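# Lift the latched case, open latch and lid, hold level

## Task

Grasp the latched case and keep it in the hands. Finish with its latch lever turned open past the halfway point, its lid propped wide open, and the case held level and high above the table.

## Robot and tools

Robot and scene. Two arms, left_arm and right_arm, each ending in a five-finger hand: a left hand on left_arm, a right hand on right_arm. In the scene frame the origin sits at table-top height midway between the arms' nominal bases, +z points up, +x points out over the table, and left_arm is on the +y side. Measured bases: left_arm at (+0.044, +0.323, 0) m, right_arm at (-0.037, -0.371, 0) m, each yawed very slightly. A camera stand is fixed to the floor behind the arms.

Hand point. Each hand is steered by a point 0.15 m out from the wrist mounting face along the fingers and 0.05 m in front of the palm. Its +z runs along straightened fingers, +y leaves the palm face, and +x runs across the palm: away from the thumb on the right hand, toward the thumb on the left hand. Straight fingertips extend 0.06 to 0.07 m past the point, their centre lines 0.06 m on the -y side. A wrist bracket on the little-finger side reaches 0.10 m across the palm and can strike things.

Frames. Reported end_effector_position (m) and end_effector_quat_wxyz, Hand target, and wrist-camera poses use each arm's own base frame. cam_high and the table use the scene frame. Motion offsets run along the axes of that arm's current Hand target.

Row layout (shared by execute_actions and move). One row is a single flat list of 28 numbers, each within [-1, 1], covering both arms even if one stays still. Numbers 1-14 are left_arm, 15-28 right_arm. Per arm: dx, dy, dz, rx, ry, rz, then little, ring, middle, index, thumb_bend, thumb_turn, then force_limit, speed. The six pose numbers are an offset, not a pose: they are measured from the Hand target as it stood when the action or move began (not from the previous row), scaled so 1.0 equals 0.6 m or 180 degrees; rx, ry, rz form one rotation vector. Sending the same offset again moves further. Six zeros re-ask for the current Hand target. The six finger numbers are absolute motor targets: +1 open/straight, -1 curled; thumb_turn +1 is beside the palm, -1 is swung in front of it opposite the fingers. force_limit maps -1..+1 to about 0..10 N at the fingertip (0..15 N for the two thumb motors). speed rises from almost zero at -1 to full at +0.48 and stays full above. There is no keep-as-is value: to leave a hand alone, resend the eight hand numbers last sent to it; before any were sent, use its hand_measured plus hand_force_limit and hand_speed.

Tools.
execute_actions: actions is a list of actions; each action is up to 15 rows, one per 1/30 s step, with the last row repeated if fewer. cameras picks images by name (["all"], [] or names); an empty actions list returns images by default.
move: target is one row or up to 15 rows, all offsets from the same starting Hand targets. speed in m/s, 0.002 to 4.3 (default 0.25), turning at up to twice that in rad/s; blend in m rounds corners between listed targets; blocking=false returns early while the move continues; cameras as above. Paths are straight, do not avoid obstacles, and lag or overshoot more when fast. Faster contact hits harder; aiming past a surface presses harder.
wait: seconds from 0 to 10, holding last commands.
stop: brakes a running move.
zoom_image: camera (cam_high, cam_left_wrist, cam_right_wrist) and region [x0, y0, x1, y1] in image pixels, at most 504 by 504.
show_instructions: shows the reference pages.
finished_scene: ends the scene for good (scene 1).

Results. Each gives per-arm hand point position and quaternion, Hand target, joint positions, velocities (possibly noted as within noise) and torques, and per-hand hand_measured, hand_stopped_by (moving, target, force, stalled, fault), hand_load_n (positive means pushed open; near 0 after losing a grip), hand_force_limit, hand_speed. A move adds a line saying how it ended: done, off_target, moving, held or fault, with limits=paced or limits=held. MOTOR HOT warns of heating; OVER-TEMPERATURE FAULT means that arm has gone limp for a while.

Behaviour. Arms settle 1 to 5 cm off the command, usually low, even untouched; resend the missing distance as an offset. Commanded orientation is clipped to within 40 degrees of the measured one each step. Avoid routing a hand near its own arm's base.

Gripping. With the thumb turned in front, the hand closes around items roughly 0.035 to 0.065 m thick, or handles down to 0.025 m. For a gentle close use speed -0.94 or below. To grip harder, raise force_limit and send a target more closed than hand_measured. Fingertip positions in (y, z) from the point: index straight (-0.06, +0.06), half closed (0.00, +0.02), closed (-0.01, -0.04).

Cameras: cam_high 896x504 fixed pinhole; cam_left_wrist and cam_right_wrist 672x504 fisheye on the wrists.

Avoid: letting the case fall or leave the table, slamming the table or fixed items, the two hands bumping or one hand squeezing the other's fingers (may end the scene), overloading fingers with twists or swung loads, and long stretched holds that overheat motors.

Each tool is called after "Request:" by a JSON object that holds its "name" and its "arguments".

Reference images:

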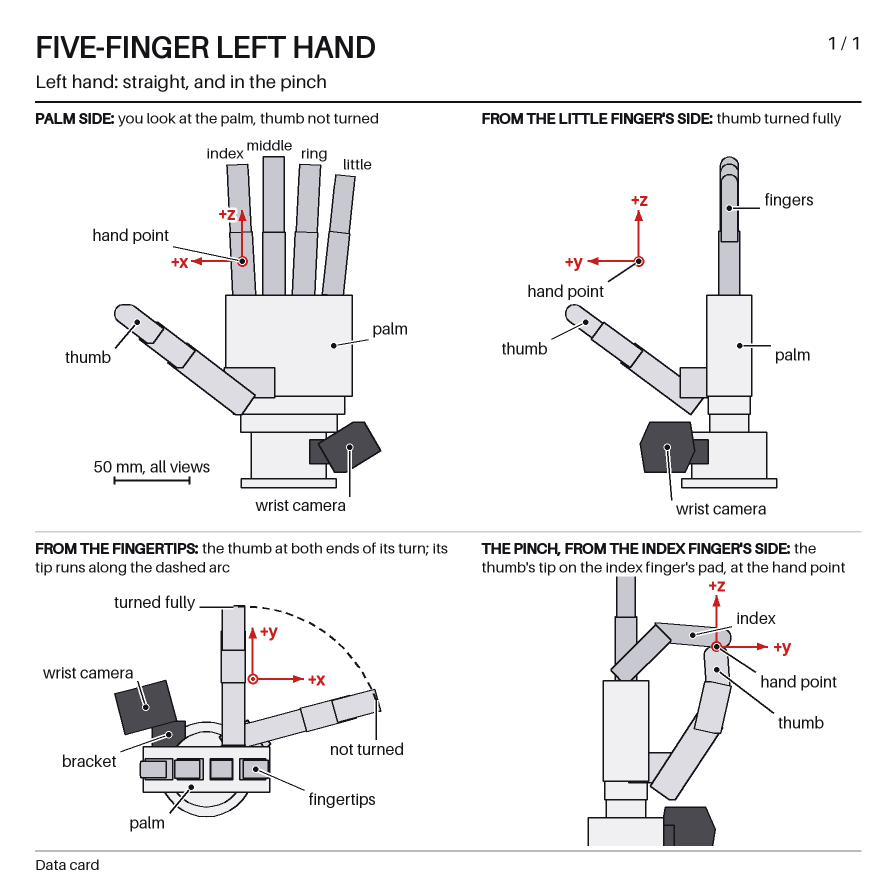

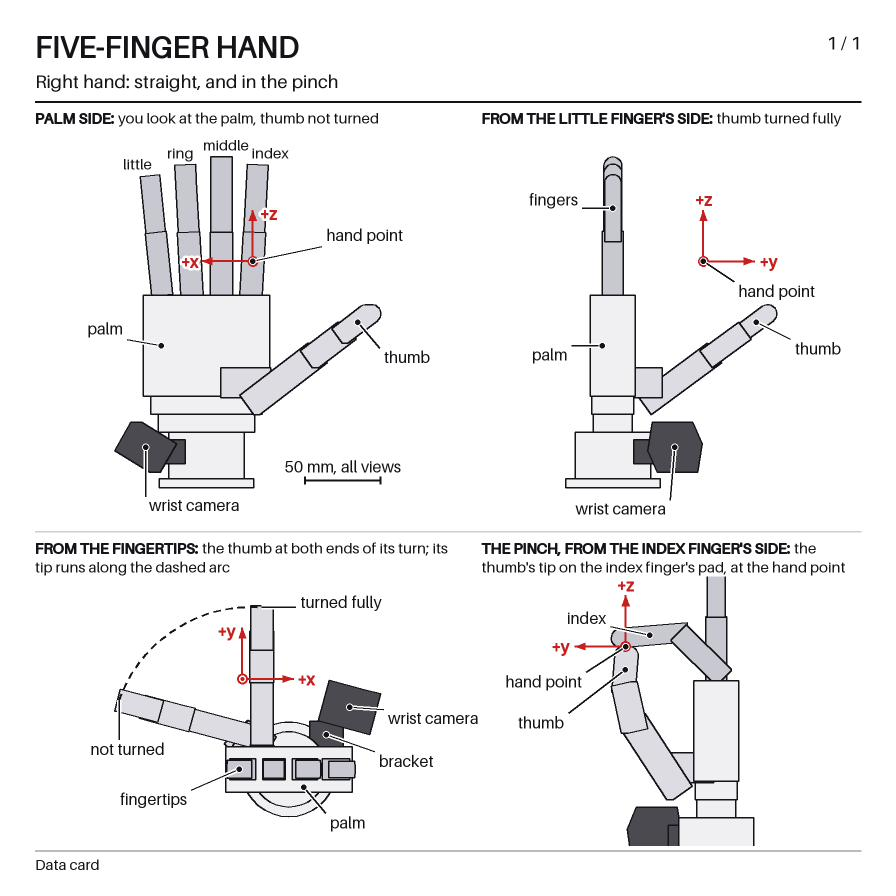

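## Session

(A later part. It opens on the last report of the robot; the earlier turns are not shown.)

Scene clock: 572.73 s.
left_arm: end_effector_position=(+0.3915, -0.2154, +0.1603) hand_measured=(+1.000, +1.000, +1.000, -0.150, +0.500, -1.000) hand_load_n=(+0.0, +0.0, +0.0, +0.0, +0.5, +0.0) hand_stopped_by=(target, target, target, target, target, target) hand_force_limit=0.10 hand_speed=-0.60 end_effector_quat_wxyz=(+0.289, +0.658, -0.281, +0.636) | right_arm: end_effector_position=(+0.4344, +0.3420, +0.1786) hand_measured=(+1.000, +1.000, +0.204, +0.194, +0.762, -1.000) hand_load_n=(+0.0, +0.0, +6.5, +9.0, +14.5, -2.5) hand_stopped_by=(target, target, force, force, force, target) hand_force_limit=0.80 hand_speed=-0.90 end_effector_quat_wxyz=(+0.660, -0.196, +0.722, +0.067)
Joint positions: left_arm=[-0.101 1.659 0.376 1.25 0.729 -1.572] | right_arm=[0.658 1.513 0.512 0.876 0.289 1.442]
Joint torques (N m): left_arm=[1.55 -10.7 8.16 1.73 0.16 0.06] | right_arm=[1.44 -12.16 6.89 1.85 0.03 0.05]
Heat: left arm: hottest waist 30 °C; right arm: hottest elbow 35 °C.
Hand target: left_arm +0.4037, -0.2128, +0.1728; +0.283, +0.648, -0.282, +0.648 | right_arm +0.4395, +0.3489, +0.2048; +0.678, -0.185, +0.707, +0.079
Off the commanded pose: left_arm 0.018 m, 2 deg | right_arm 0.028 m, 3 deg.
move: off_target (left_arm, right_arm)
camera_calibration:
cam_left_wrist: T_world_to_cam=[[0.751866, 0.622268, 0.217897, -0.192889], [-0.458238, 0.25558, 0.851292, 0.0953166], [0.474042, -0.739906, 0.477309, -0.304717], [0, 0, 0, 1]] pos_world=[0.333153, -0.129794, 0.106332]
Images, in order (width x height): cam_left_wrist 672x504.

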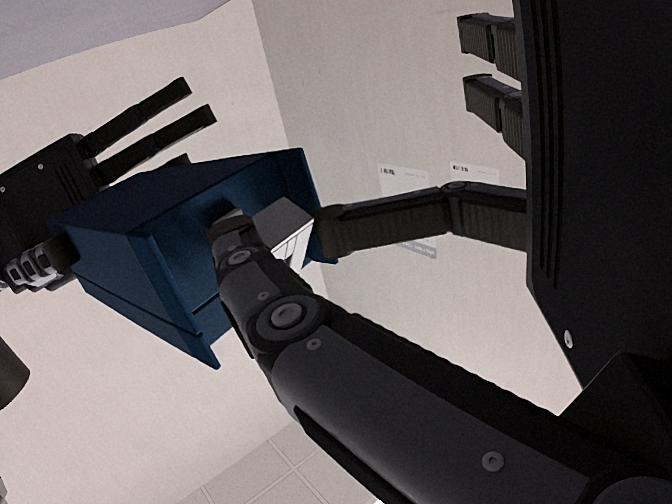

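Request:
{"name": "execute_actions", "arguments": {"actions": [[[0,0,0,0,0,0,1,1,1,-0.42,0.18,-1,-0.3,-0.94,0,0,0,0,0,0,1,1,0.0,0.0,0.3,-1,0.8,-0.9]]]}}

Request:
{"name": "execute_actions", "arguments": {"actions": [[[0,0,0,0,0,0,1,1,1,-0.44,0.16,-1,0.2,-0.94,0,0,0,0,0,0,1,1,0.0,0.0,0.3,-1,0.8,-0.9]]], "cameras": ["cam_left_wrist"]}}

Request:
{"name": "zoom_image", "arguments": {"camera": "cam_left_wrist", "region": [180, 110, 380, 310]}}

Scene clock: 574.23 s.
left_arm: end_effector_position=(+0.3913, -0.2155, +0.1603) hand_measured=(+1.000, +1.000, +1.000, -0.200, +0.464, -1.000) hand_load_n=(+0.0, +0.0, +0.0, +5.5, +5.5, +0.0) hand_stopped_by=(target, target, target, force, force, target) hand_force_limit=-0.30 hand_speed=-0.94 end_effector_quat_wxyz=(+0.289, +0.658, -0.281, +0.635) | right_arm: end_effector_position=(+0.4345, +0.3419, +0.1786) hand_measured=(+1.000, +1.000, +0.204, +0.194, +0.762, -1.000) hand_load_n=(+0.0, +0.0, +7.0, +8.5, +14.5, -2.5) hand_stopped_by=(target, target, force, force, force, target) hand_force_limit=0.80 hand_speed=-0.90 end_effector_quat_wxyz=(+0.660, -0.196, +0.722, +0.067)
Joint positions: left_arm=[-0.101 1.659 0.376 1.25 0.73 -1.572] | right_arm=[0.658 1.513 0.512 0.876 0.29 1.442]
Joint torques (N m): left_arm=[2.14 -10.58 8.05 1.8 0.13 0.06] | right_arm=[1.38 -12.16 6.9 1.83 -0.01 0.05]
Heat: left arm: hottest waist 30 °C; right arm: hottest elbow 35 °C.
Hand target: left_arm +0.4037, -0.2128, +0.1728; +0.283, +0.648, -0.282, +0.648 | right_arm +0.4395, +0.3489, +0.2048; +0.678, -0.185, +0.707, +0.079
Off the commanded pose: left_arm 0.018 m, 2 deg | right_arm 0.028 m, 3 deg.
Step readings (end_effector_position of left_arm | right_arm):
0: (+0.3915, -0.2154, +0.1603) | (+0.4344, +0.3420, +0.1786)
1: (+0.3915, -0.2154, +0.1603) | (+0.4344, +0.3420, +0.1786)
2: (+0.3915, -0.2154, +0.1603) | (+0.4344, +0.3420, +0.1786)
4: (+0.3915, -0.2154, +0.1603) | (+0.4344, +0.3420, +0.1786)
8: (+0.3913, -0.2155, +0.1603) | (+0.4344, +0.3420, +0.1786)
15: (+0.3913, -0.2155, +0.1603) | (+0.4345, +0.3419, +0.1786)

Scene clock: 574.93 s.
left_arm: end_effector_position=(+0.3913, -0.2155, +0.1603) hand_measured=(+1.000, +1.000, +1.000, -0.202, +0.454, -1.000) hand_load_n=(+0.0, +0.0, +0.0, +8.5, +8.5, +0.0) hand_stopped_by=(target, target, target, force, force, target) hand_force_limit=0.20 hand_speed=-0.94 end_effector_quat_wxyz=(+0.289, +0.658, -0.281, +0.635) | right_arm: end_effector_position=(+0.4345, +0.3418, +0.1786) hand_measured=(+1.000, +1.000, +0.204, +0.194, +0.762, -1.000) hand_load_n=(+0.0, +0.5, +6.5, +8.5, +14.5, -3.0) hand_stopped_by=(target, target, force, force, force, target) hand_force_limit=0.80 hand_speed=-0.90 end_effector_quat_wxyz=(+0.660, -0.196, +0.722, +0.067)
Joint positions: left_arm=[-0.101 1.659 0.376 1.25 0.73 -1.572] | right_arm=[0.658 1.513 0.512 0.876 0.29 1.442]
Joint torques (N m): left_arm=[1.79 -10.81 8.06 1.78 0.13 0.04] | right_arm=[1.44 -12.1 6.93 1.84 -0.02 0.05]
Heat: left arm: hottest waist 30 °C; right arm: hottest elbow 35 °C.
Hand target: left_arm +0.4037, -0.2128, +0.1728; +0.283, +0.648, -0.282, +0.648 | right_arm +0.4396, +0.3489, +0.2048; +0.678, -0.185, +0.707, +0.079
Off the commanded pose: left_arm 0.018 m, 2 deg | right_arm 0.028 m, 3 deg.
Step readings (end_effector_position of left_arm | right_arm):
0: (+0.3913, -0.2155, +0.1603) | (+0.4345, +0.3419, +0.1786)
1: (+0.3913, -0.2155, +0.1603) | (+0.4345, +0.3419, +0.1786)
2: (+0.3913, -0.2155, +0.1603) | (+0.4345, +0.3419, +0.1786)
4: (+0.3913, -0.2155, +0.1603) | (+0.4345, +0.3419, +0.1786)
8: (+0.3913, -0.2155, +0.1603) | (+0.4345, +0.3418, +0.1786)
15: (+0.3913, -0.2155, +0.1603) | (+0.4345, +0.3418, +0.1786)
camera_calibration:
cam_left_wrist: T_world_to_cam=[[0.752572, 0.621409, 0.217914, -0.19309], [-0.457939, 0.256064, 0.851307, 0.0951869], [0.473209, -0.740461, 0.477274, -0.304413], [0, 0, 0, 1]] pos_world=[0.332955, -0.129792, 0.106332]
Images, in order (width x height): cam_left_wrist 672x504.

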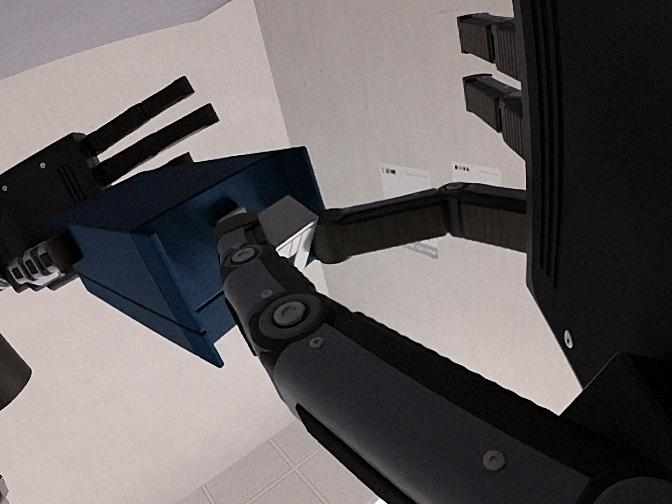

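Scaled by 2.520 from the camera's 672x504 image, which has a finer 960x720 frame.

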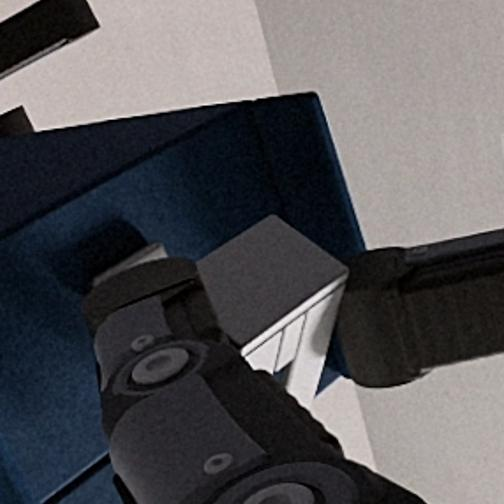

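Request:
{"name": "move", "arguments": {"target": [0.0058,-0.0093,-0.0041,0,0,0,1,1,1,-0.44,0.16,-1,0.2,-0.94,0,0,0,0,0,0,1,1,0.0,0.0,0.3,-1,0.8,-0.9], "speed": 0.03, "cameras": ["cam_left_wrist"]}}

Request:
{"name": "zoom_image", "arguments": {"camera": "cam_left_wrist", "region": [180, 110, 380, 310]}}

Scene clock: 576.63 s.
left_arm: end_effector_position=(+0.3910, -0.2127, +0.1615) hand_measured=(+1.000, +1.000, +1.000, -0.202, +0.454, -1.000) hand_load_n=(+0.0, +0.0, +0.0, +8.5, +8.5, -1.0) hand_stopped_by=(target, target, target, force, force, target) hand_force_limit=0.20 hand_speed=-0.94 end_effector_quat_wxyz=(+0.293, +0.659, -0.283, +0.632) | right_arm: end_effector_position=(+0.4345, +0.3418, +0.1786) hand_measured=(+1.000, +1.000, +0.204, +0.194, +0.762, -1.000) hand_load_n=(+0.0, +0.0, +6.5, +8.5, +14.5, -2.5) hand_stopped_by=(target, target, force, force, force, target) hand_force_limit=0.80 hand_speed=-0.90 end_effector_quat_wxyz=(+0.660, -0.196, +0.722, +0.067)
Joint positions: left_arm=[-0.09 1.649 0.378 1.23 0.748 -1.572] | right_arm=[0.658 1.513 0.512 0.876 0.29 1.442]
Joint torques (N m): left_arm=[2.2 -10.64 8.57 1.77 0.12 0.07] | right_arm=[1.38 -12.04 6.87 1.83 -0.02 0.05]
Heat: left arm: hottest waist 30 °C; right arm: hottest elbow 35 °C.
Hand target: left_arm +0.4061, -0.2071, +0.1764; +0.283, +0.648, -0.282, +0.648 | right_arm +0.4396, +0.3489, +0.2048; +0.678, -0.185, +0.707, +0.079
Off the commanded pose: left_arm 0.022 m, 3 deg | right_arm 0.028 m, 3 deg.
move: off_target (left_arm, right_arm)
camera_calibration:
cam_left_wrist: T_world_to_cam=[[0.758373, 0.616225, 0.212454, -0.197444], [-0.449987, 0.259147, 0.854608, 0.0903804], [0.471574, -0.743713, 0.473824, -0.302303], [0, 0, 0, 1]] pos_world=[0.332964, -0.126579, 0.107946]
Images, in order (width x height): cam_left_wrist 672x504.

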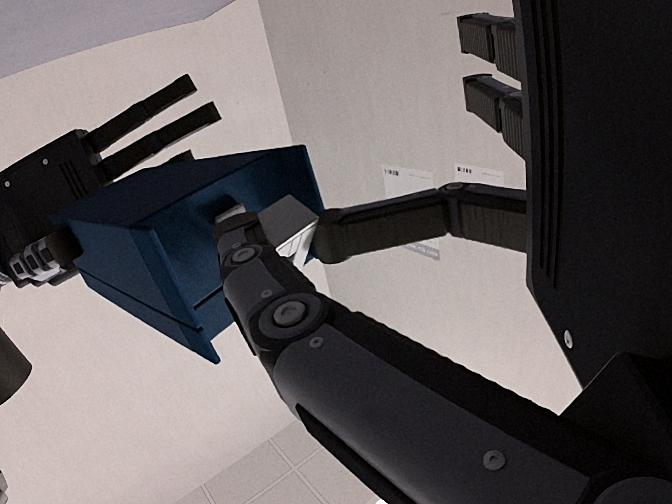

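Scaled by 2.520 from the camera's 672x504 image, which has a finer 960x720 frame.

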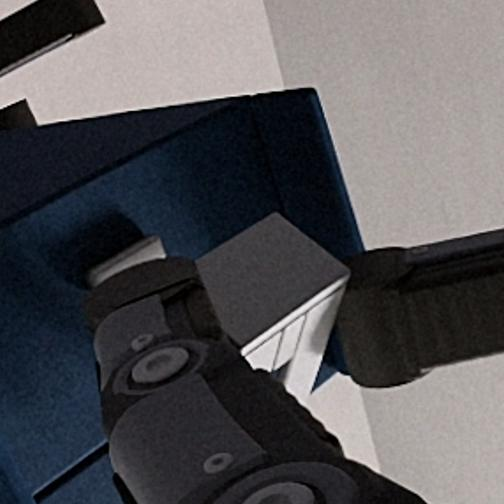

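Request:
{"name": "move", "arguments": {"target": [0.0067,-0.0108,-0.0048,0,0,0,1,1,1,-0.44,0.16,-1,0.2,-0.94,0,0,0,0,0,0,1,1,0.0,0.0,0.3,-1,0.8,-0.9], "speed": 0.03, "cameras": ["cam_left_wrist"]}}

Request:
{"name": "zoom_image", "arguments": {"camera": "cam_left_wrist", "region": [180, 110, 380, 310]}}

Scene clock: 577.83 s.
left_arm: end_effector_position=(+0.3911, -0.2083, +0.1643) hand_measured=(+1.000, +1.000, +1.000, -0.202, +0.454, -1.000) hand_load_n=(+0.0, +0.0, +0.0, +8.5, +8.0, -1.0) hand_stopped_by=(target, target, target, force, force, target) hand_force_limit=0.20 hand_speed=-0.94 end_effector_quat_wxyz=(+0.296, +0.660, -0.284, +0.630) | right_arm: end_effector_position=(+0.4344, +0.3420, +0.1786) hand_measured=(+1.000, +1.000, +0.204, +0.194, +0.762, -1.000) hand_load_n=(+0.0, +0.0, +6.5, +9.0, +14.5, -2.5) hand_stopped_by=(target, target, force, force, force, target) hand_force_limit=0.80 hand_speed=-0.90 end_effector_quat_wxyz=(+0.660, -0.196, +0.722, +0.067)
Joint positions: left_arm=[-0.073 1.634 0.381 1.209 0.773 -1.572] | right_arm=[0.658 1.513 0.512 0.876 0.289 1.442]
Joint torques (N m): left_arm=[2.78 -10.81 9.02 1.83 -0.03 0.06] | right_arm=[1.26 -12.34 6.87 1.81 0 0.04]
Heat: left arm: hottest waist 30 °C; right arm: hottest elbow 35 °C.
Hand target: left_arm +0.4090, -0.2006, +0.1803; +0.283, +0.648, -0.282, +0.648 | right_arm +0.4395, +0.3489, +0.2048; +0.678, -0.185, +0.707, +0.079
Off the commanded pose: left_arm 0.025 m, 3 deg | right_arm 0.028 m, 3 deg.
move: off_target (left_arm, right_arm)
camera_calibration:
cam_left_wrist: T_world_to_cam=[[0.76416, 0.610326, 0.208715, -0.203671], [-0.444244, 0.26338, 0.856317, 0.0852031], [0.46766, -0.747084, 0.472398, -0.299335], [0, 0, 0, 1]] pos_world=[0.333475, -0.121763, 0.110954]
Images, in order (width x height): cam_left_wrist 672x504.

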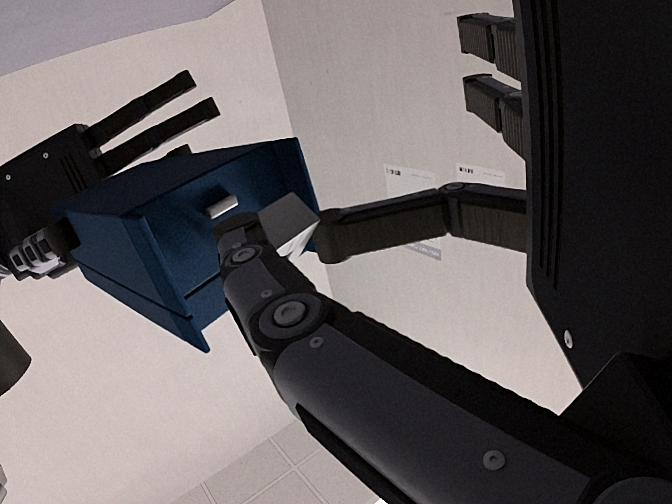

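Scaled by 2.520 from the camera's 672x504 image, which has a finer 960x720 frame.

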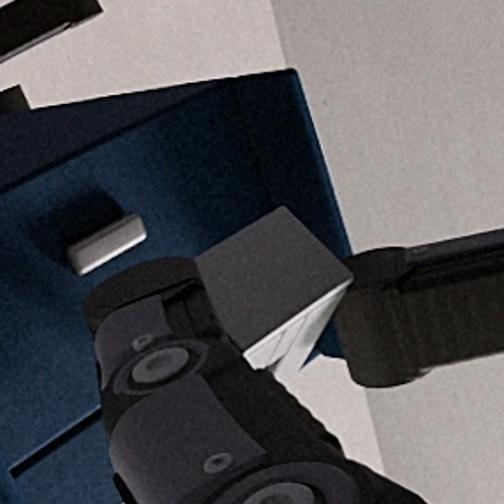

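Request:
{"name": "move", "arguments": {"target": [0.0090,-0.0090,-0.0030,0,0,0,1,1,1,-0.44,0.16,-1,0.2,-0.94,0,0,0,0,0,0,1,1,0.0,0.0,0.3,-1,0.8,-0.9], "speed": 0.03, "cameras": ["cam_left_wrist"]}}

Request:
{"name": "zoom_image", "arguments": {"camera": "cam_left_wrist", "region": [180, 110, 380, 310]}}

Scene clock: 579.13 s.
left_arm: end_effector_position=(+0.3923, -0.2046, +0.1687) hand_measured=(+1.000, +1.000, +1.000, -0.202, +0.454, -1.000) hand_load_n=(+0.0, +0.0, +0.0, +8.0, +8.0, -1.0) hand_stopped_by=(target, target, target, force, force, target) hand_force_limit=0.20 hand_speed=-0.94 end_effector_quat_wxyz=(+0.298, +0.660, -0.285, +0.628) | right_arm: end_effector_position=(+0.4343, +0.3421, +0.1786) hand_measured=(+1.000, +1.000, +0.204, +0.194, +0.762, -1.000) hand_load_n=(+0.0, +0.0, +6.5, +9.0, +14.5, -2.0) hand_stopped_by=(target, target, force, force, force, target) hand_force_limit=0.80 hand_speed=-0.90 end_effector_quat_wxyz=(+0.660, -0.196, +0.722, +0.067)
Joint positions: left_arm=[-0.06 1.615 0.386 1.182 0.79 -1.572] | right_arm=[0.658 1.513 0.512 0.876 0.288 1.442]
Joint torques (N m): left_arm=[2.96 -10.64 9.4 1.8 -0.07 0.06] | right_arm=[1.38 -12.1 6.91 1.83 0.03 0.05]
Heat: left arm: hottest waist 30 °C; right arm: hottest elbow 35 °C.
Hand target: left_arm +0.4116, -0.1957, +0.1858; +0.283, +0.648, -0.282, +0.648 | right_arm +0.4395, +0.3489, +0.2048; +0.678, -0.185, +0.707, +0.079
Off the commanded pose: left_arm 0.027 m, 3 deg | right_arm 0.028 m, 3 deg.
move: off_target (left_arm, right_arm)
camera_calibration:
cam_left_wrist: T_world_to_cam=[[0.767164, 0.607282, 0.206563, -0.209186], [-0.441165, 0.26575, 0.857176, 0.0800905], [0.465653, -0.748723, 0.471785, -0.29865], [0, 0, 0, 1]] pos_world=[0.334881, -0.117855, 0.115457]
Images, in order (width x height): cam_left_wrist 672x504.

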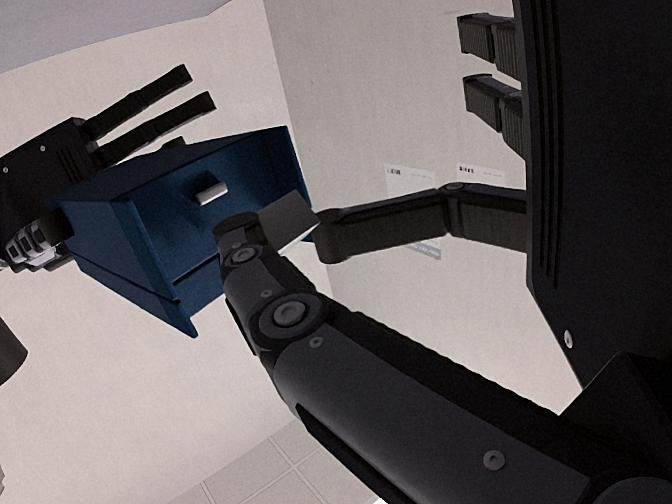

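Scaled by 2.520 from the camera's 672x504 image, which has a finer 960x720 frame.

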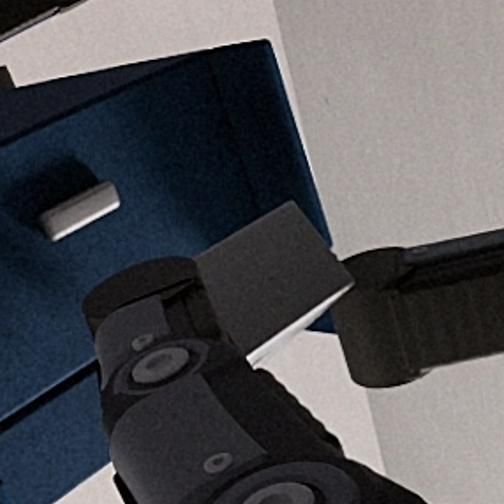

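Request:
{"name": "move", "arguments": {"target": [0.0100,-0.0070,-0.0018,0,0,0,1,1,1,-0.44,0.16,-1,0.2,-0.94,0,0,0,0,0,0,1,1,0.0,0.0,0.3,-1,0.8,-0.9], "speed": 0.03, "cameras": ["cam_left_wrist","cam_right_wrist"]}}

Request:
{"name": "zoom_image", "arguments": {"camera": "cam_left_wrist", "region": [130, 80, 380, 330]}}

Scene clock: 580.93 s.
left_arm: end_effector_position=(+0.3999, -0.1964, +0.1774) hand_measured=(+1.000, +1.000, +1.000, -0.204, +0.452, -1.000) hand_load_n=(+0.0, +0.0, +0.0, +0.0, +0.0, -0.5) hand_stopped_by=(target, target, target, force, force, target) hand_force_limit=0.20 hand_speed=-0.94 end_effector_quat_wxyz=(+0.293, +0.658, -0.282, +0.634) | right_arm: end_effector_position=(+0.4348, +0.3415, +0.1786) hand_measured=(+1.000, +1.000, +0.204, +0.194, +0.762, -1.000) hand_load_n=(+0.0, +0.0, +6.5, +8.5, +14.5, -2.5) hand_stopped_by=(target, target, force, force, force, target) hand_force_limit=0.80 hand_speed=-0.90 end_effector_quat_wxyz=(+0.660, -0.196, +0.722, +0.066)
Joint positions: left_arm=[-0.036 1.592 0.401 1.154 0.801 -1.572] | right_arm=[0.657 1.513 0.512 0.876 0.291 1.442]
Joint torques (N m): left_arm=[2.2 -10.52 9.01 1.8 -0.03 0.06] | right_arm=[1.44 -12.16 6.89 1.83 -0.05 0.06]
Heat: left arm: hottest waist 30 °C; right arm: hottest elbow 35 °C.
Hand target: left_arm +0.4139, -0.1920, +0.1917; +0.283, +0.648, -0.282, +0.648 | right_arm +0.4396, +0.3488, +0.2048; +0.678, -0.185, +0.707, +0.079
Off the commanded pose: left_arm 0.021 m, 2 deg | right_arm 0.028 m, 3 deg.
move: off_target (left_arm, right_arm)
camera_calibration:
cam_left_wrist: T_world_to_cam=[[0.757011, 0.617633, 0.213223, -0.216898], [-0.452753, 0.260542, 0.852721, 0.078221], [0.471114, -0.742057, 0.476868, -0.301951], [0, 0, 0, 1]] pos_world=[0.341863, -0.110481, 0.123538]
cam_right_wrist: T_world_to_cam=[[-0.374981, 0.855877, -0.35618, -0.0602645], [-0.506673, 0.132534, 0.85189, 0.019837], [0.776319, 0.49991, 0.383952, -0.46551], [0, 0, 0, 1]] pos_world=[0.348837, 0.281663, 0.140369]
Images, in order (width x height): cam_left_wrist 672x504, cam_right_wrist 672x504.

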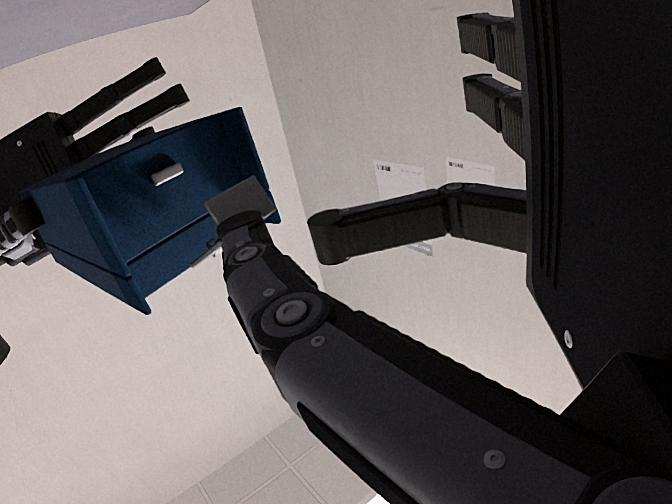

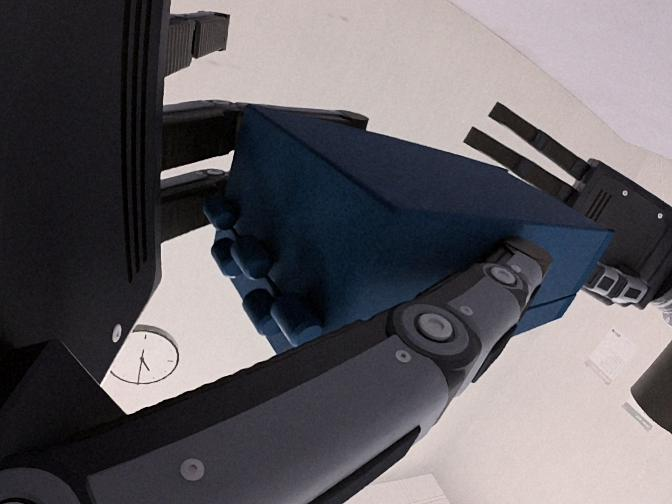

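Scaled by 2.016 from the camera's 672x504 image, which has a finer 960x720 frame.

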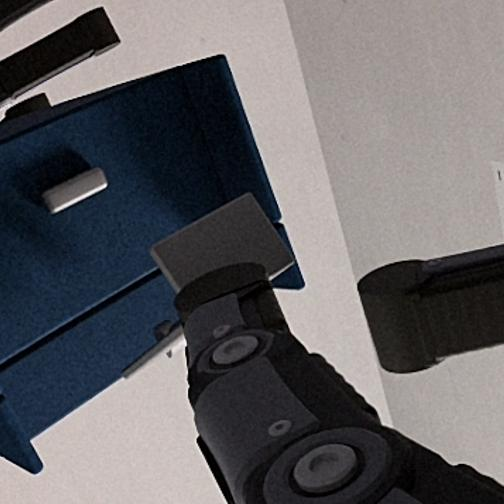

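Request:
{"name": "move", "arguments": {"target": [[0,-0.0619,-0.0421,0,0,0,1,1,1,0.2,0.7,-1,0.1,0.0,0,0,0,0,0,0,1,1,0.0,0.0,0.3,-1,0.8,-0.9],[0.1167,-0.0619,-0.0421,0,0,0,1,1,1,0.2,0.7,-1,0.1,0.0,0,0,0,0,0,0,1,1,0.0,0.0,0.3,-1,0.8,-0.9],[0.1167,-0.0619,-0.0421,0,0,0.0833,1,1,1,0.2,0.7,-1,0.1,0.0,0,0,0,0,0,0,1,1,0.0,0.0,0.3,-1,0.8,-0.9]], "speed": 0.15, "blend": [0.01,0,0], "cameras": ["all"]}}

Scene clock: 601.37 s.
left_arm: end_effector_position=(+0.4105, -0.1545, +0.2389) hand_measured=(+1.000, +1.000, +1.000, +0.200, +0.700, -1.000) hand_load_n=(+0.0, +0.0, +0.0, +0.0, +0.0, +0.0) hand_stopped_by=(target, target, target, target, target, target) hand_force_limit=0.10 hand_speed=0.00 end_effector_quat_wxyz=(+0.214, +0.623, -0.357, +0.663) | right_arm: end_effector_position=(+0.4348, +0.3415, +0.1786) hand_measured=(+1.000, +1.000, +0.204, +0.194, +0.762, -1.000) hand_load_n=(+0.0, +0.0, +6.5, +8.5, +14.5, -3.0) hand_stopped_by=(target, target, force, force, force, target) hand_force_limit=0.80 hand_speed=-0.90 end_effector_quat_wxyz=(+0.660, -0.196, +0.722, +0.066)
Joint positions: left_arm=[0.103 1.335 0.499 0.786 0.935 -1.321] | right_arm=[0.657 1.513 0.512 0.876 0.291 1.442]
Joint torques (N m): left_arm=[2.14 -9.29 13.34 1.66 0.23 0.16] | right_arm=[1.32 -12.22 6.89 1.83 -0.05 0.06]
Heat: left arm: hottest waist 30 °C; right arm: hottest elbow 35 °C.
Hand target: left_arm +0.4239, -0.1481, +0.2617; +0.196, +0.605, -0.365, +0.680 | right_arm +0.4396, +0.3488, +0.2048; +0.678, -0.185, +0.707, +0.079
Off the commanded pose: left_arm 0.027 m, 4 deg | right_arm 0.028 m, 3 deg.
move: off_target (left_arm, right_arm)
camera_calibration:
cam_left_wrist: T_world_to_cam=[[0.701835, 0.563174, 0.436192, -0.302989], [-0.595305, 0.127423, 0.793332, 0.0718344], [0.391203, -0.816455, 0.42469, -0.271362], [0, 0, 0, 1]] pos_world=[0.361569, -0.0600733, 0.190417]
cam_right_wrist: T_world_to_cam=[[-0.374981, 0.855877, -0.35618, -0.0602645], [-0.506673, 0.132534, 0.85189, 0.019837], [0.776319, 0.49991, 0.383952, -0.46551], [0, 0, 0, 1]] pos_world=[0.348837, 0.281663, 0.140369]

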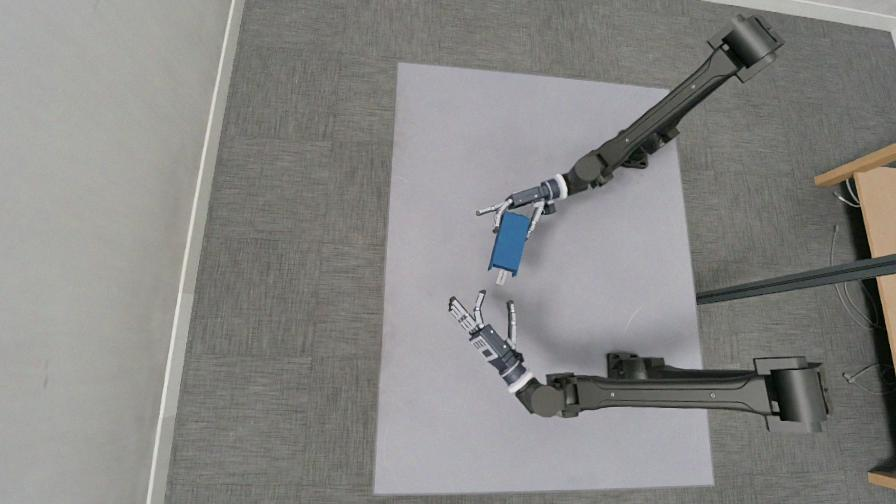

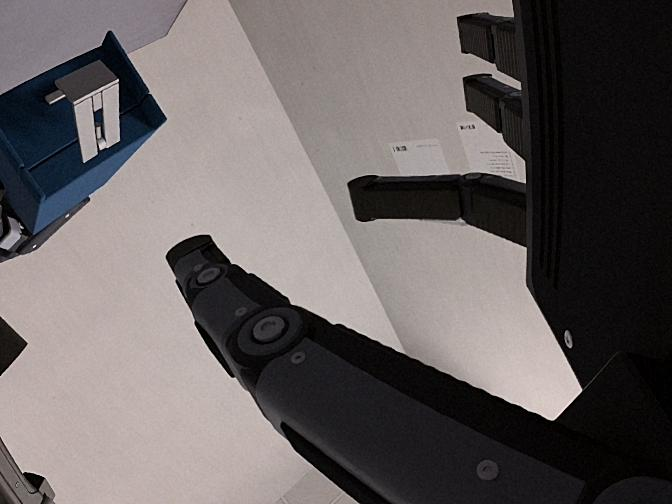

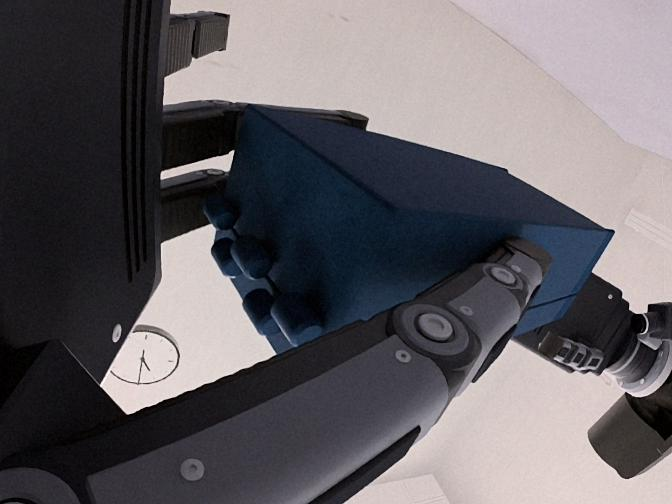

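Request:
{"name": "zoom_image", "arguments": {"camera": "cam_left_wrist", "region": [0, 10, 200, 210]}}

Request:
{"name": "zoom_image", "arguments": {"camera": "cam_high", "region": [470, 200, 550, 300]}}

Scaled by 2.520 from the camera's 672x504 image, which has a finer 960x720 frame.

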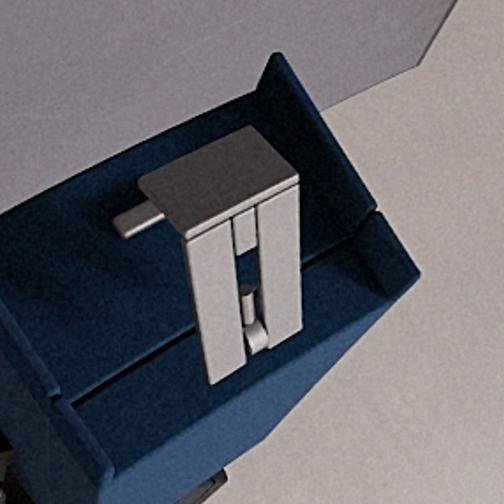

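Scaled by 5.040.

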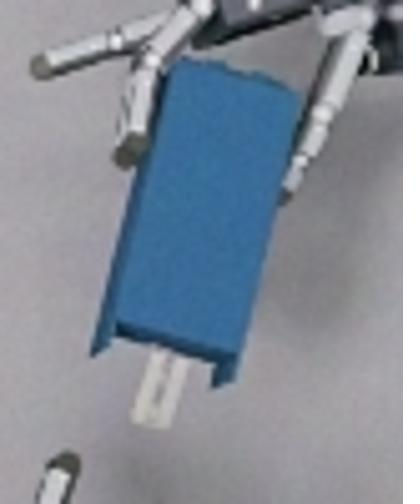

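Request:
{"name": "move", "arguments": {"target": [-0.0490,0.0856,-0.0200,-0.1555,0.2020,0.3956,1,1,1,0.6,1.0,-1,0.1,0.0,0,0,0,0,0,0,1,1,0.0,0.0,0.3,-1,0.8,-0.9], "speed": 0.25, "cameras": ["all"]}}

Scene clock: 611.73 s.
left_arm: end_effector_position=(+0.3798, -0.1642, +0.2103) hand_measured=(+1.000, +1.000, +1.000, +0.600, +1.000, -1.000) hand_load_n=(+0.0, +0.0, +0.0, +0.0, +0.0, +0.0) hand_stopped_by=(target, target, target, target, target, target) hand_force_limit=0.10 hand_speed=0.00 end_effector_quat_wxyz=(+0.008, -0.049, +0.706, -0.707) | right_arm: end_effector_position=(+0.4348, +0.3415, +0.1786) hand_measured=(+1.000, +1.000, +0.204, +0.194, +0.762, -1.000) hand_load_n=(-0.5, +0.0, +6.5, +8.5, +14.5, -3.0) hand_stopped_by=(target, target, force, force, force, target) hand_force_limit=0.80 hand_speed=-0.90 end_effector_quat_wxyz=(+0.660, -0.196, +0.722, +0.066)
Joint positions: left_arm=[0.082 1.579 0.723 1.573 1.572 -0.774] | right_arm=[0.657 1.513 0.512 0.876 0.291 1.442]
Joint torques (N m): left_arm=[-0.09 -11.69 10.28 1.5 -0.37 0.18] | right_arm=[1.38 -12.16 6.89 1.84 -0.04 0.06]
Heat: left arm: hottest waist 30 °C; right arm: hottest elbow 35 °C.
Hand target: left_arm +0.3851, -0.1679, +0.2200; +0.000, -0.001, +0.707, -0.707 | right_arm +0.4396, +0.3488, +0.2048; +0.678, -0.185, +0.707, +0.079
Off the commanded pose: left_arm 0.012 m, 6 deg | right_arm 0.028 m, 3 deg.
joint sent to its limit (left arm) — joint 4 (wrist pitch), upper limit; joint 5 (wrist yaw), upper limit. The joint targets are off in orientation, not in position.
move: off_target (left_arm, right_arm)
camera_calibration:
cam_left_wrist: T_world_to_cam=[[-0.181844, -0.0579901, 0.981616, -0.144555], [-0.883066, 0.448782, -0.137076, 0.435135], [-0.432582, -0.891758, -0.132818, 0.162638], [0, 0, 0, 1]] pos_world=[0.428321, -0.0586295, 0.223145]
cam_right_wrist: T_world_to_cam=[[-0.374981, 0.855877, -0.35618, -0.0602645], [-0.506673, 0.132534, 0.85189, 0.019837], [0.776319, 0.49991, 0.383952, -0.46551], [0, 0, 0, 1]] pos_world=[0.348837, 0.281663, 0.140369]

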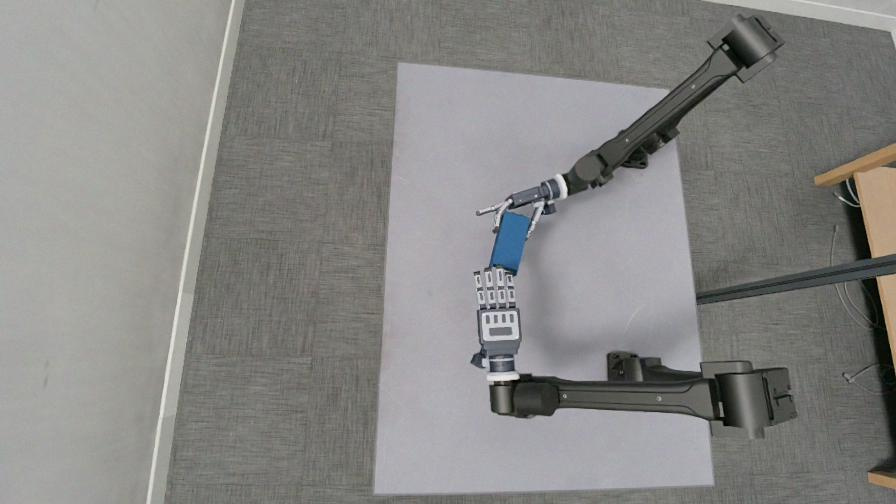

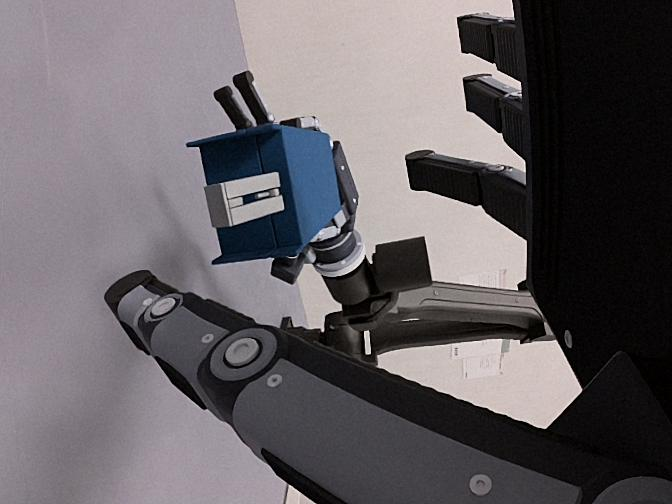

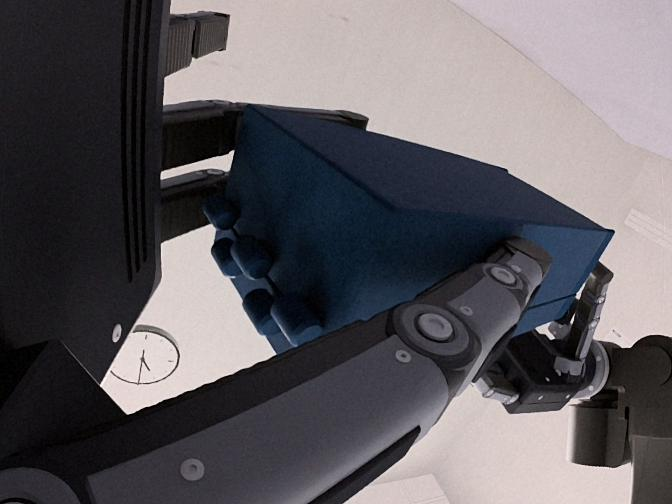

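Request:
{"name": "move", "arguments": {"target": [0,0,0,0,-0.20,0,1,1,1,0.6,1.0,-1,0.1,0.0,0,0,0,0,0,0,1,1,0.0,0.0,0.3,-1,0.8,-0.9], "speed": 0.25, "cameras": ["cam_left_wrist"]}}

Scene clock: 616.13 s.
left_arm: end_effector_position=(+0.3842, -0.1635, +0.2111) hand_measured=(+1.000, +1.000, +1.000, +0.600, +1.000, -1.000) hand_load_n=(+0.0, +0.0, +0.0, +0.0, +0.0, +0.5) hand_stopped_by=(target, target, target, target, target, target) hand_force_limit=0.10 hand_speed=0.00 end_effector_quat_wxyz=(+0.213, -0.232, +0.672, -0.671) | right_arm: end_effector_position=(+0.4348, +0.3415, +0.1786) hand_measured=(+1.000, +1.000, +0.204, +0.194, +0.762, -1.000) hand_load_n=(+0.0, +0.0, +6.5, +8.5, +14.5, -2.5) hand_stopped_by=(target, target, force, force, force, target) hand_force_limit=0.80 hand_speed=-0.90 end_effector_quat_wxyz=(+0.660, -0.196, +0.722, +0.066)
Joint positions: left_arm=[0.04 1.105 0.473 0.616 0.971 -0.012] | right_arm=[0.657 1.513 0.512 0.876 0.291 1.442]
Joint torques (N m): left_arm=[-0.15 -6.48 11.4 1.66 -0.08 0.2] | right_arm=[1.44 -12.28 6.86 1.81 -0.06 0.05]
Heat: left arm: hottest waist 30 °C; right arm: hottest elbow 35 °C.
Hand target: left_arm +0.3850, -0.1680, +0.2200; +0.218, -0.219, +0.672, -0.672 | right_arm +0.4396, +0.3488, +0.2048; +0.678, -0.185, +0.707, +0.079
Off the commanded pose: left_arm 0.010 m, 2 deg | right_arm 0.028 m, 3 deg.
move: off_target (right_arm)
camera_calibration:
cam_left_wrist: T_world_to_cam=[[-0.143869, -0.171097, 0.974694, -0.176046], [-0.983659, -0.0830095, -0.159764, 0.395283], [0.108244, -0.981751, -0.156359, -0.0523002], [0, 0, 0, 1]] pos_world=[0.369157, -0.0486544, 0.226565]
Images, in order (width x height): cam_left_wrist 672x504.

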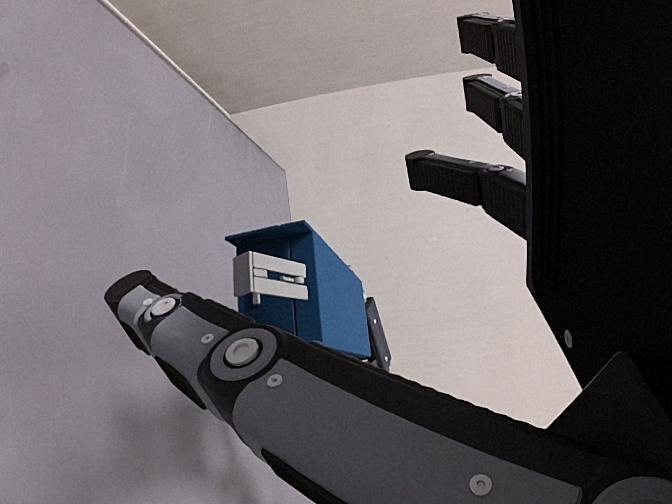

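Request:
{"name": "zoom_image", "arguments": {"camera": "cam_left_wrist", "region": [200, 200, 400, 380]}}

Scaled by 2.520 from the camera's 672x504 image, which has a finer 960x720 frame.

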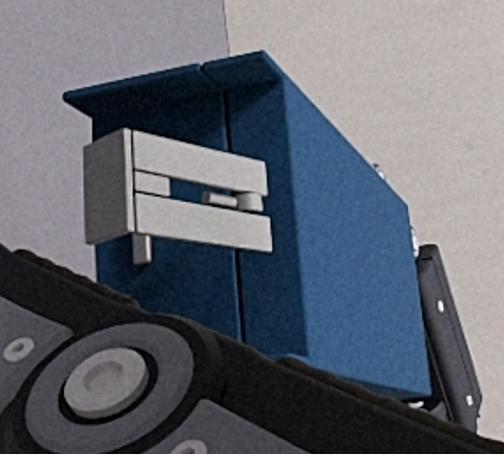

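Request:
{"name": "move", "arguments": {"target": [-0.0127,0.0467,-0.0027,0,0.1333,0,1,1,1,0.6,1.0,-1,0.1,0.0,0,0,0,0,0,0,1,1,0.0,0.0,0.3,-1,0.8,-0.9], "speed": 0.15, "cameras": ["cam_left_wrist"]}}

Request:
{"name": "zoom_image", "arguments": {"camera": "cam_left_wrist", "region": [100, 50, 400, 350]}}

Scene clock: 624.43 s.
left_arm: end_effector_position=(+0.3698, -0.1683, +0.1818) hand_measured=(+1.000, +1.000, +1.000, +0.600, +1.000, -1.000) hand_load_n=(+0.0, +0.0, +0.0, +0.0, +0.0, +0.0) hand_stopped_by=(target, target, target, target, target, target) hand_force_limit=0.10 hand_speed=0.00 end_effector_quat_wxyz=(+0.055, -0.087, +0.704, -0.702) | right_arm: end_effector_position=(+0.4348, +0.3415, +0.1786) hand_measured=(+1.000, +1.000, +0.204, +0.194, +0.762, -1.000) hand_load_n=(+0.0, +0.0, +6.5, +9.0, +14.5, -2.5) hand_stopped_by=(target, target, force, force, force, target) hand_force_limit=0.80 hand_speed=-0.90 end_effector_quat_wxyz=(+0.660, -0.196, +0.722, +0.066)
Joint positions: left_arm=[0.079 1.386 0.607 0.716 1.448 0.018] | right_arm=[0.657 1.513 0.512 0.876 0.291 1.442]
Joint torques (N m): left_arm=[2.02 -7.12 13.37 2.22 0.25 0.14] | right_arm=[1.44 -12.1 6.93 1.83 -0.04 0.05]
Heat: left arm: hottest elbow 31 °C; right arm: hottest elbow 35 °C.
Hand target: left_arm +0.3901, -0.1622, +0.1919; +0.074, -0.075, +0.703, -0.703 | right_arm +0.4396, +0.3488, +0.2048; +0.678, -0.185, +0.707, +0.079
Off the commanded pose: left_arm 0.024 m, 3 deg | right_arm 0.028 m, 3 deg.
move: off_target (left_arm, right_arm)
camera_calibration:
cam_left_wrist: T_world_to_cam=[[-0.184035, -0.0885881, 0.978919, -0.122473], [-0.928954, 0.341138, -0.14377, 0.424391], [-0.321211, -0.935829, -0.145076, 0.104467], [0, 0, 0, 1]] pos_world=[0.405256, -0.0578621, 0.196061]
Images, in order (width x height): cam_left_wrist 672x504.

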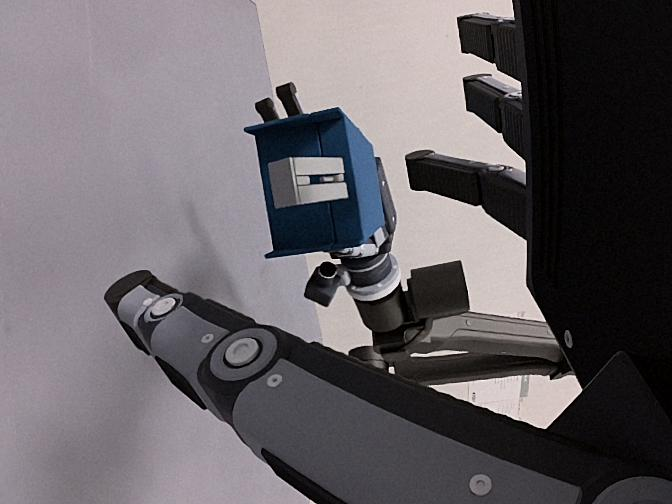

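Scaled by 1.680 from the camera's 672x504 image, which has a finer 960x720 frame.

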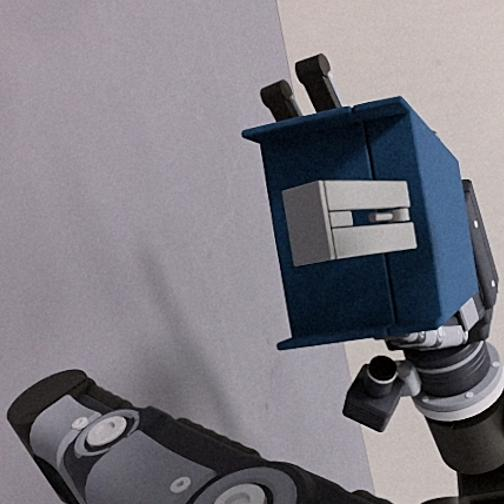

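Request:
{"name": "move", "arguments": {"target": [0.0362,0.0033,0.1033,0,0,0,1,1,1,0.6,1.0,-1,0.1,0.0,0,0,0,0,0,0,1,1,0.0,0.0,0.3,-1,0.8,-0.9], "speed": 0.08, "cameras": ["cam_left_wrist"]}}

Request:
{"name": "zoom_image", "arguments": {"camera": "cam_left_wrist", "region": [100, 50, 500, 350]}}

Scene clock: 628.33 s.
left_arm: end_effector_position=(+0.3750, -0.2221, +0.1835) hand_measured=(+1.000, +1.000, +1.000, +0.600, +1.000, -1.000) hand_load_n=(+0.0, +0.0, +0.0, +0.0, +0.0, +0.0) hand_stopped_by=(target, target, target, target, target, target) hand_force_limit=0.10 hand_speed=0.00 end_effector_quat_wxyz=(+0.070, -0.084, +0.705, -0.701) | right_arm: end_effector_position=(+0.4348, +0.3415, +0.1786) hand_measured=(+1.000, +1.000, +0.204, +0.194, +0.762, -1.000) hand_load_n=(+0.0, +0.0, +6.5, +8.5, +14.5, -3.0) hand_stopped_by=(target, target, force, force, force, target) hand_force_limit=0.80 hand_speed=-0.90 end_effector_quat_wxyz=(+0.660, -0.196, +0.722, +0.066)
Joint positions: left_arm=[-0.07 1.386 0.607 0.751 1.282 0.008] | right_arm=[0.657 1.513 0.512 0.876 0.291 1.442]
Joint torques (N m): left_arm=[0.21 -8.06 11.15 2.35 -0.05 0.03] | right_arm=[1.38 -12.16 6.93 1.8 -0.05 0.06]
Heat: left arm: hottest elbow 31 °C; right arm: hottest elbow 35 °C.
Hand target: left_arm +0.3819, -0.2273, +0.1900; +0.074, -0.075, +0.703, -0.703 | right_arm +0.4396, +0.3488, +0.2048; +0.678, -0.185, +0.707, +0.079
Off the commanded pose: left_arm 0.011 m, 1 deg | right_arm 0.028 m, 3 deg.
move: off_target (left_arm, right_arm)
camera_calibration:
cam_left_wrist: T_world_to_cam=[[-0.207464, -0.097514, 0.97337, -0.120124], [-0.930692, 0.326125, -0.165696, 0.449116], [-0.301283, -0.940284, -0.158415, 0.0500008], [0, 0, 0, 1]] pos_world=[0.408132, -0.111167, 0.199262]
Images, in order (width x height): cam_left_wrist 672x504.

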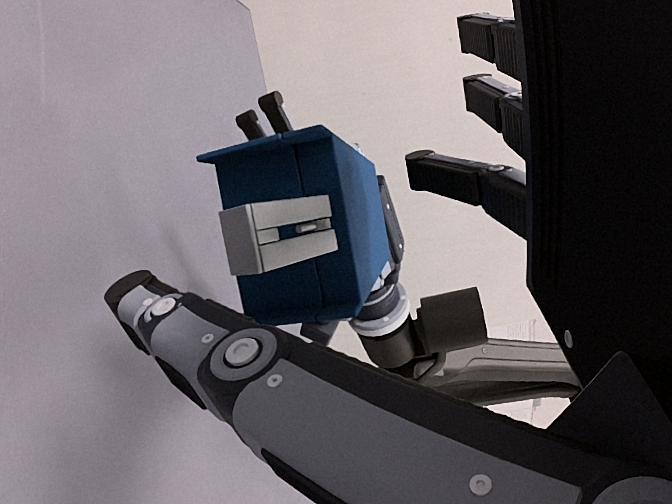

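Scaled by 1.260 from the camera's 672x504 image, which has a finer 960x720 frame.

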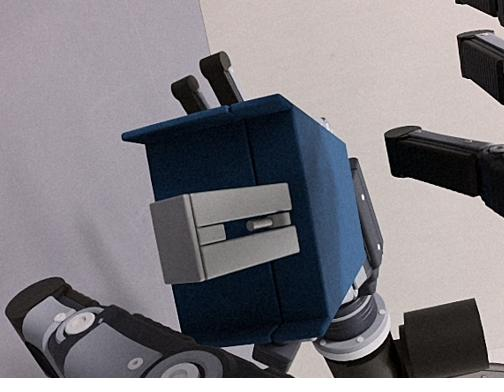

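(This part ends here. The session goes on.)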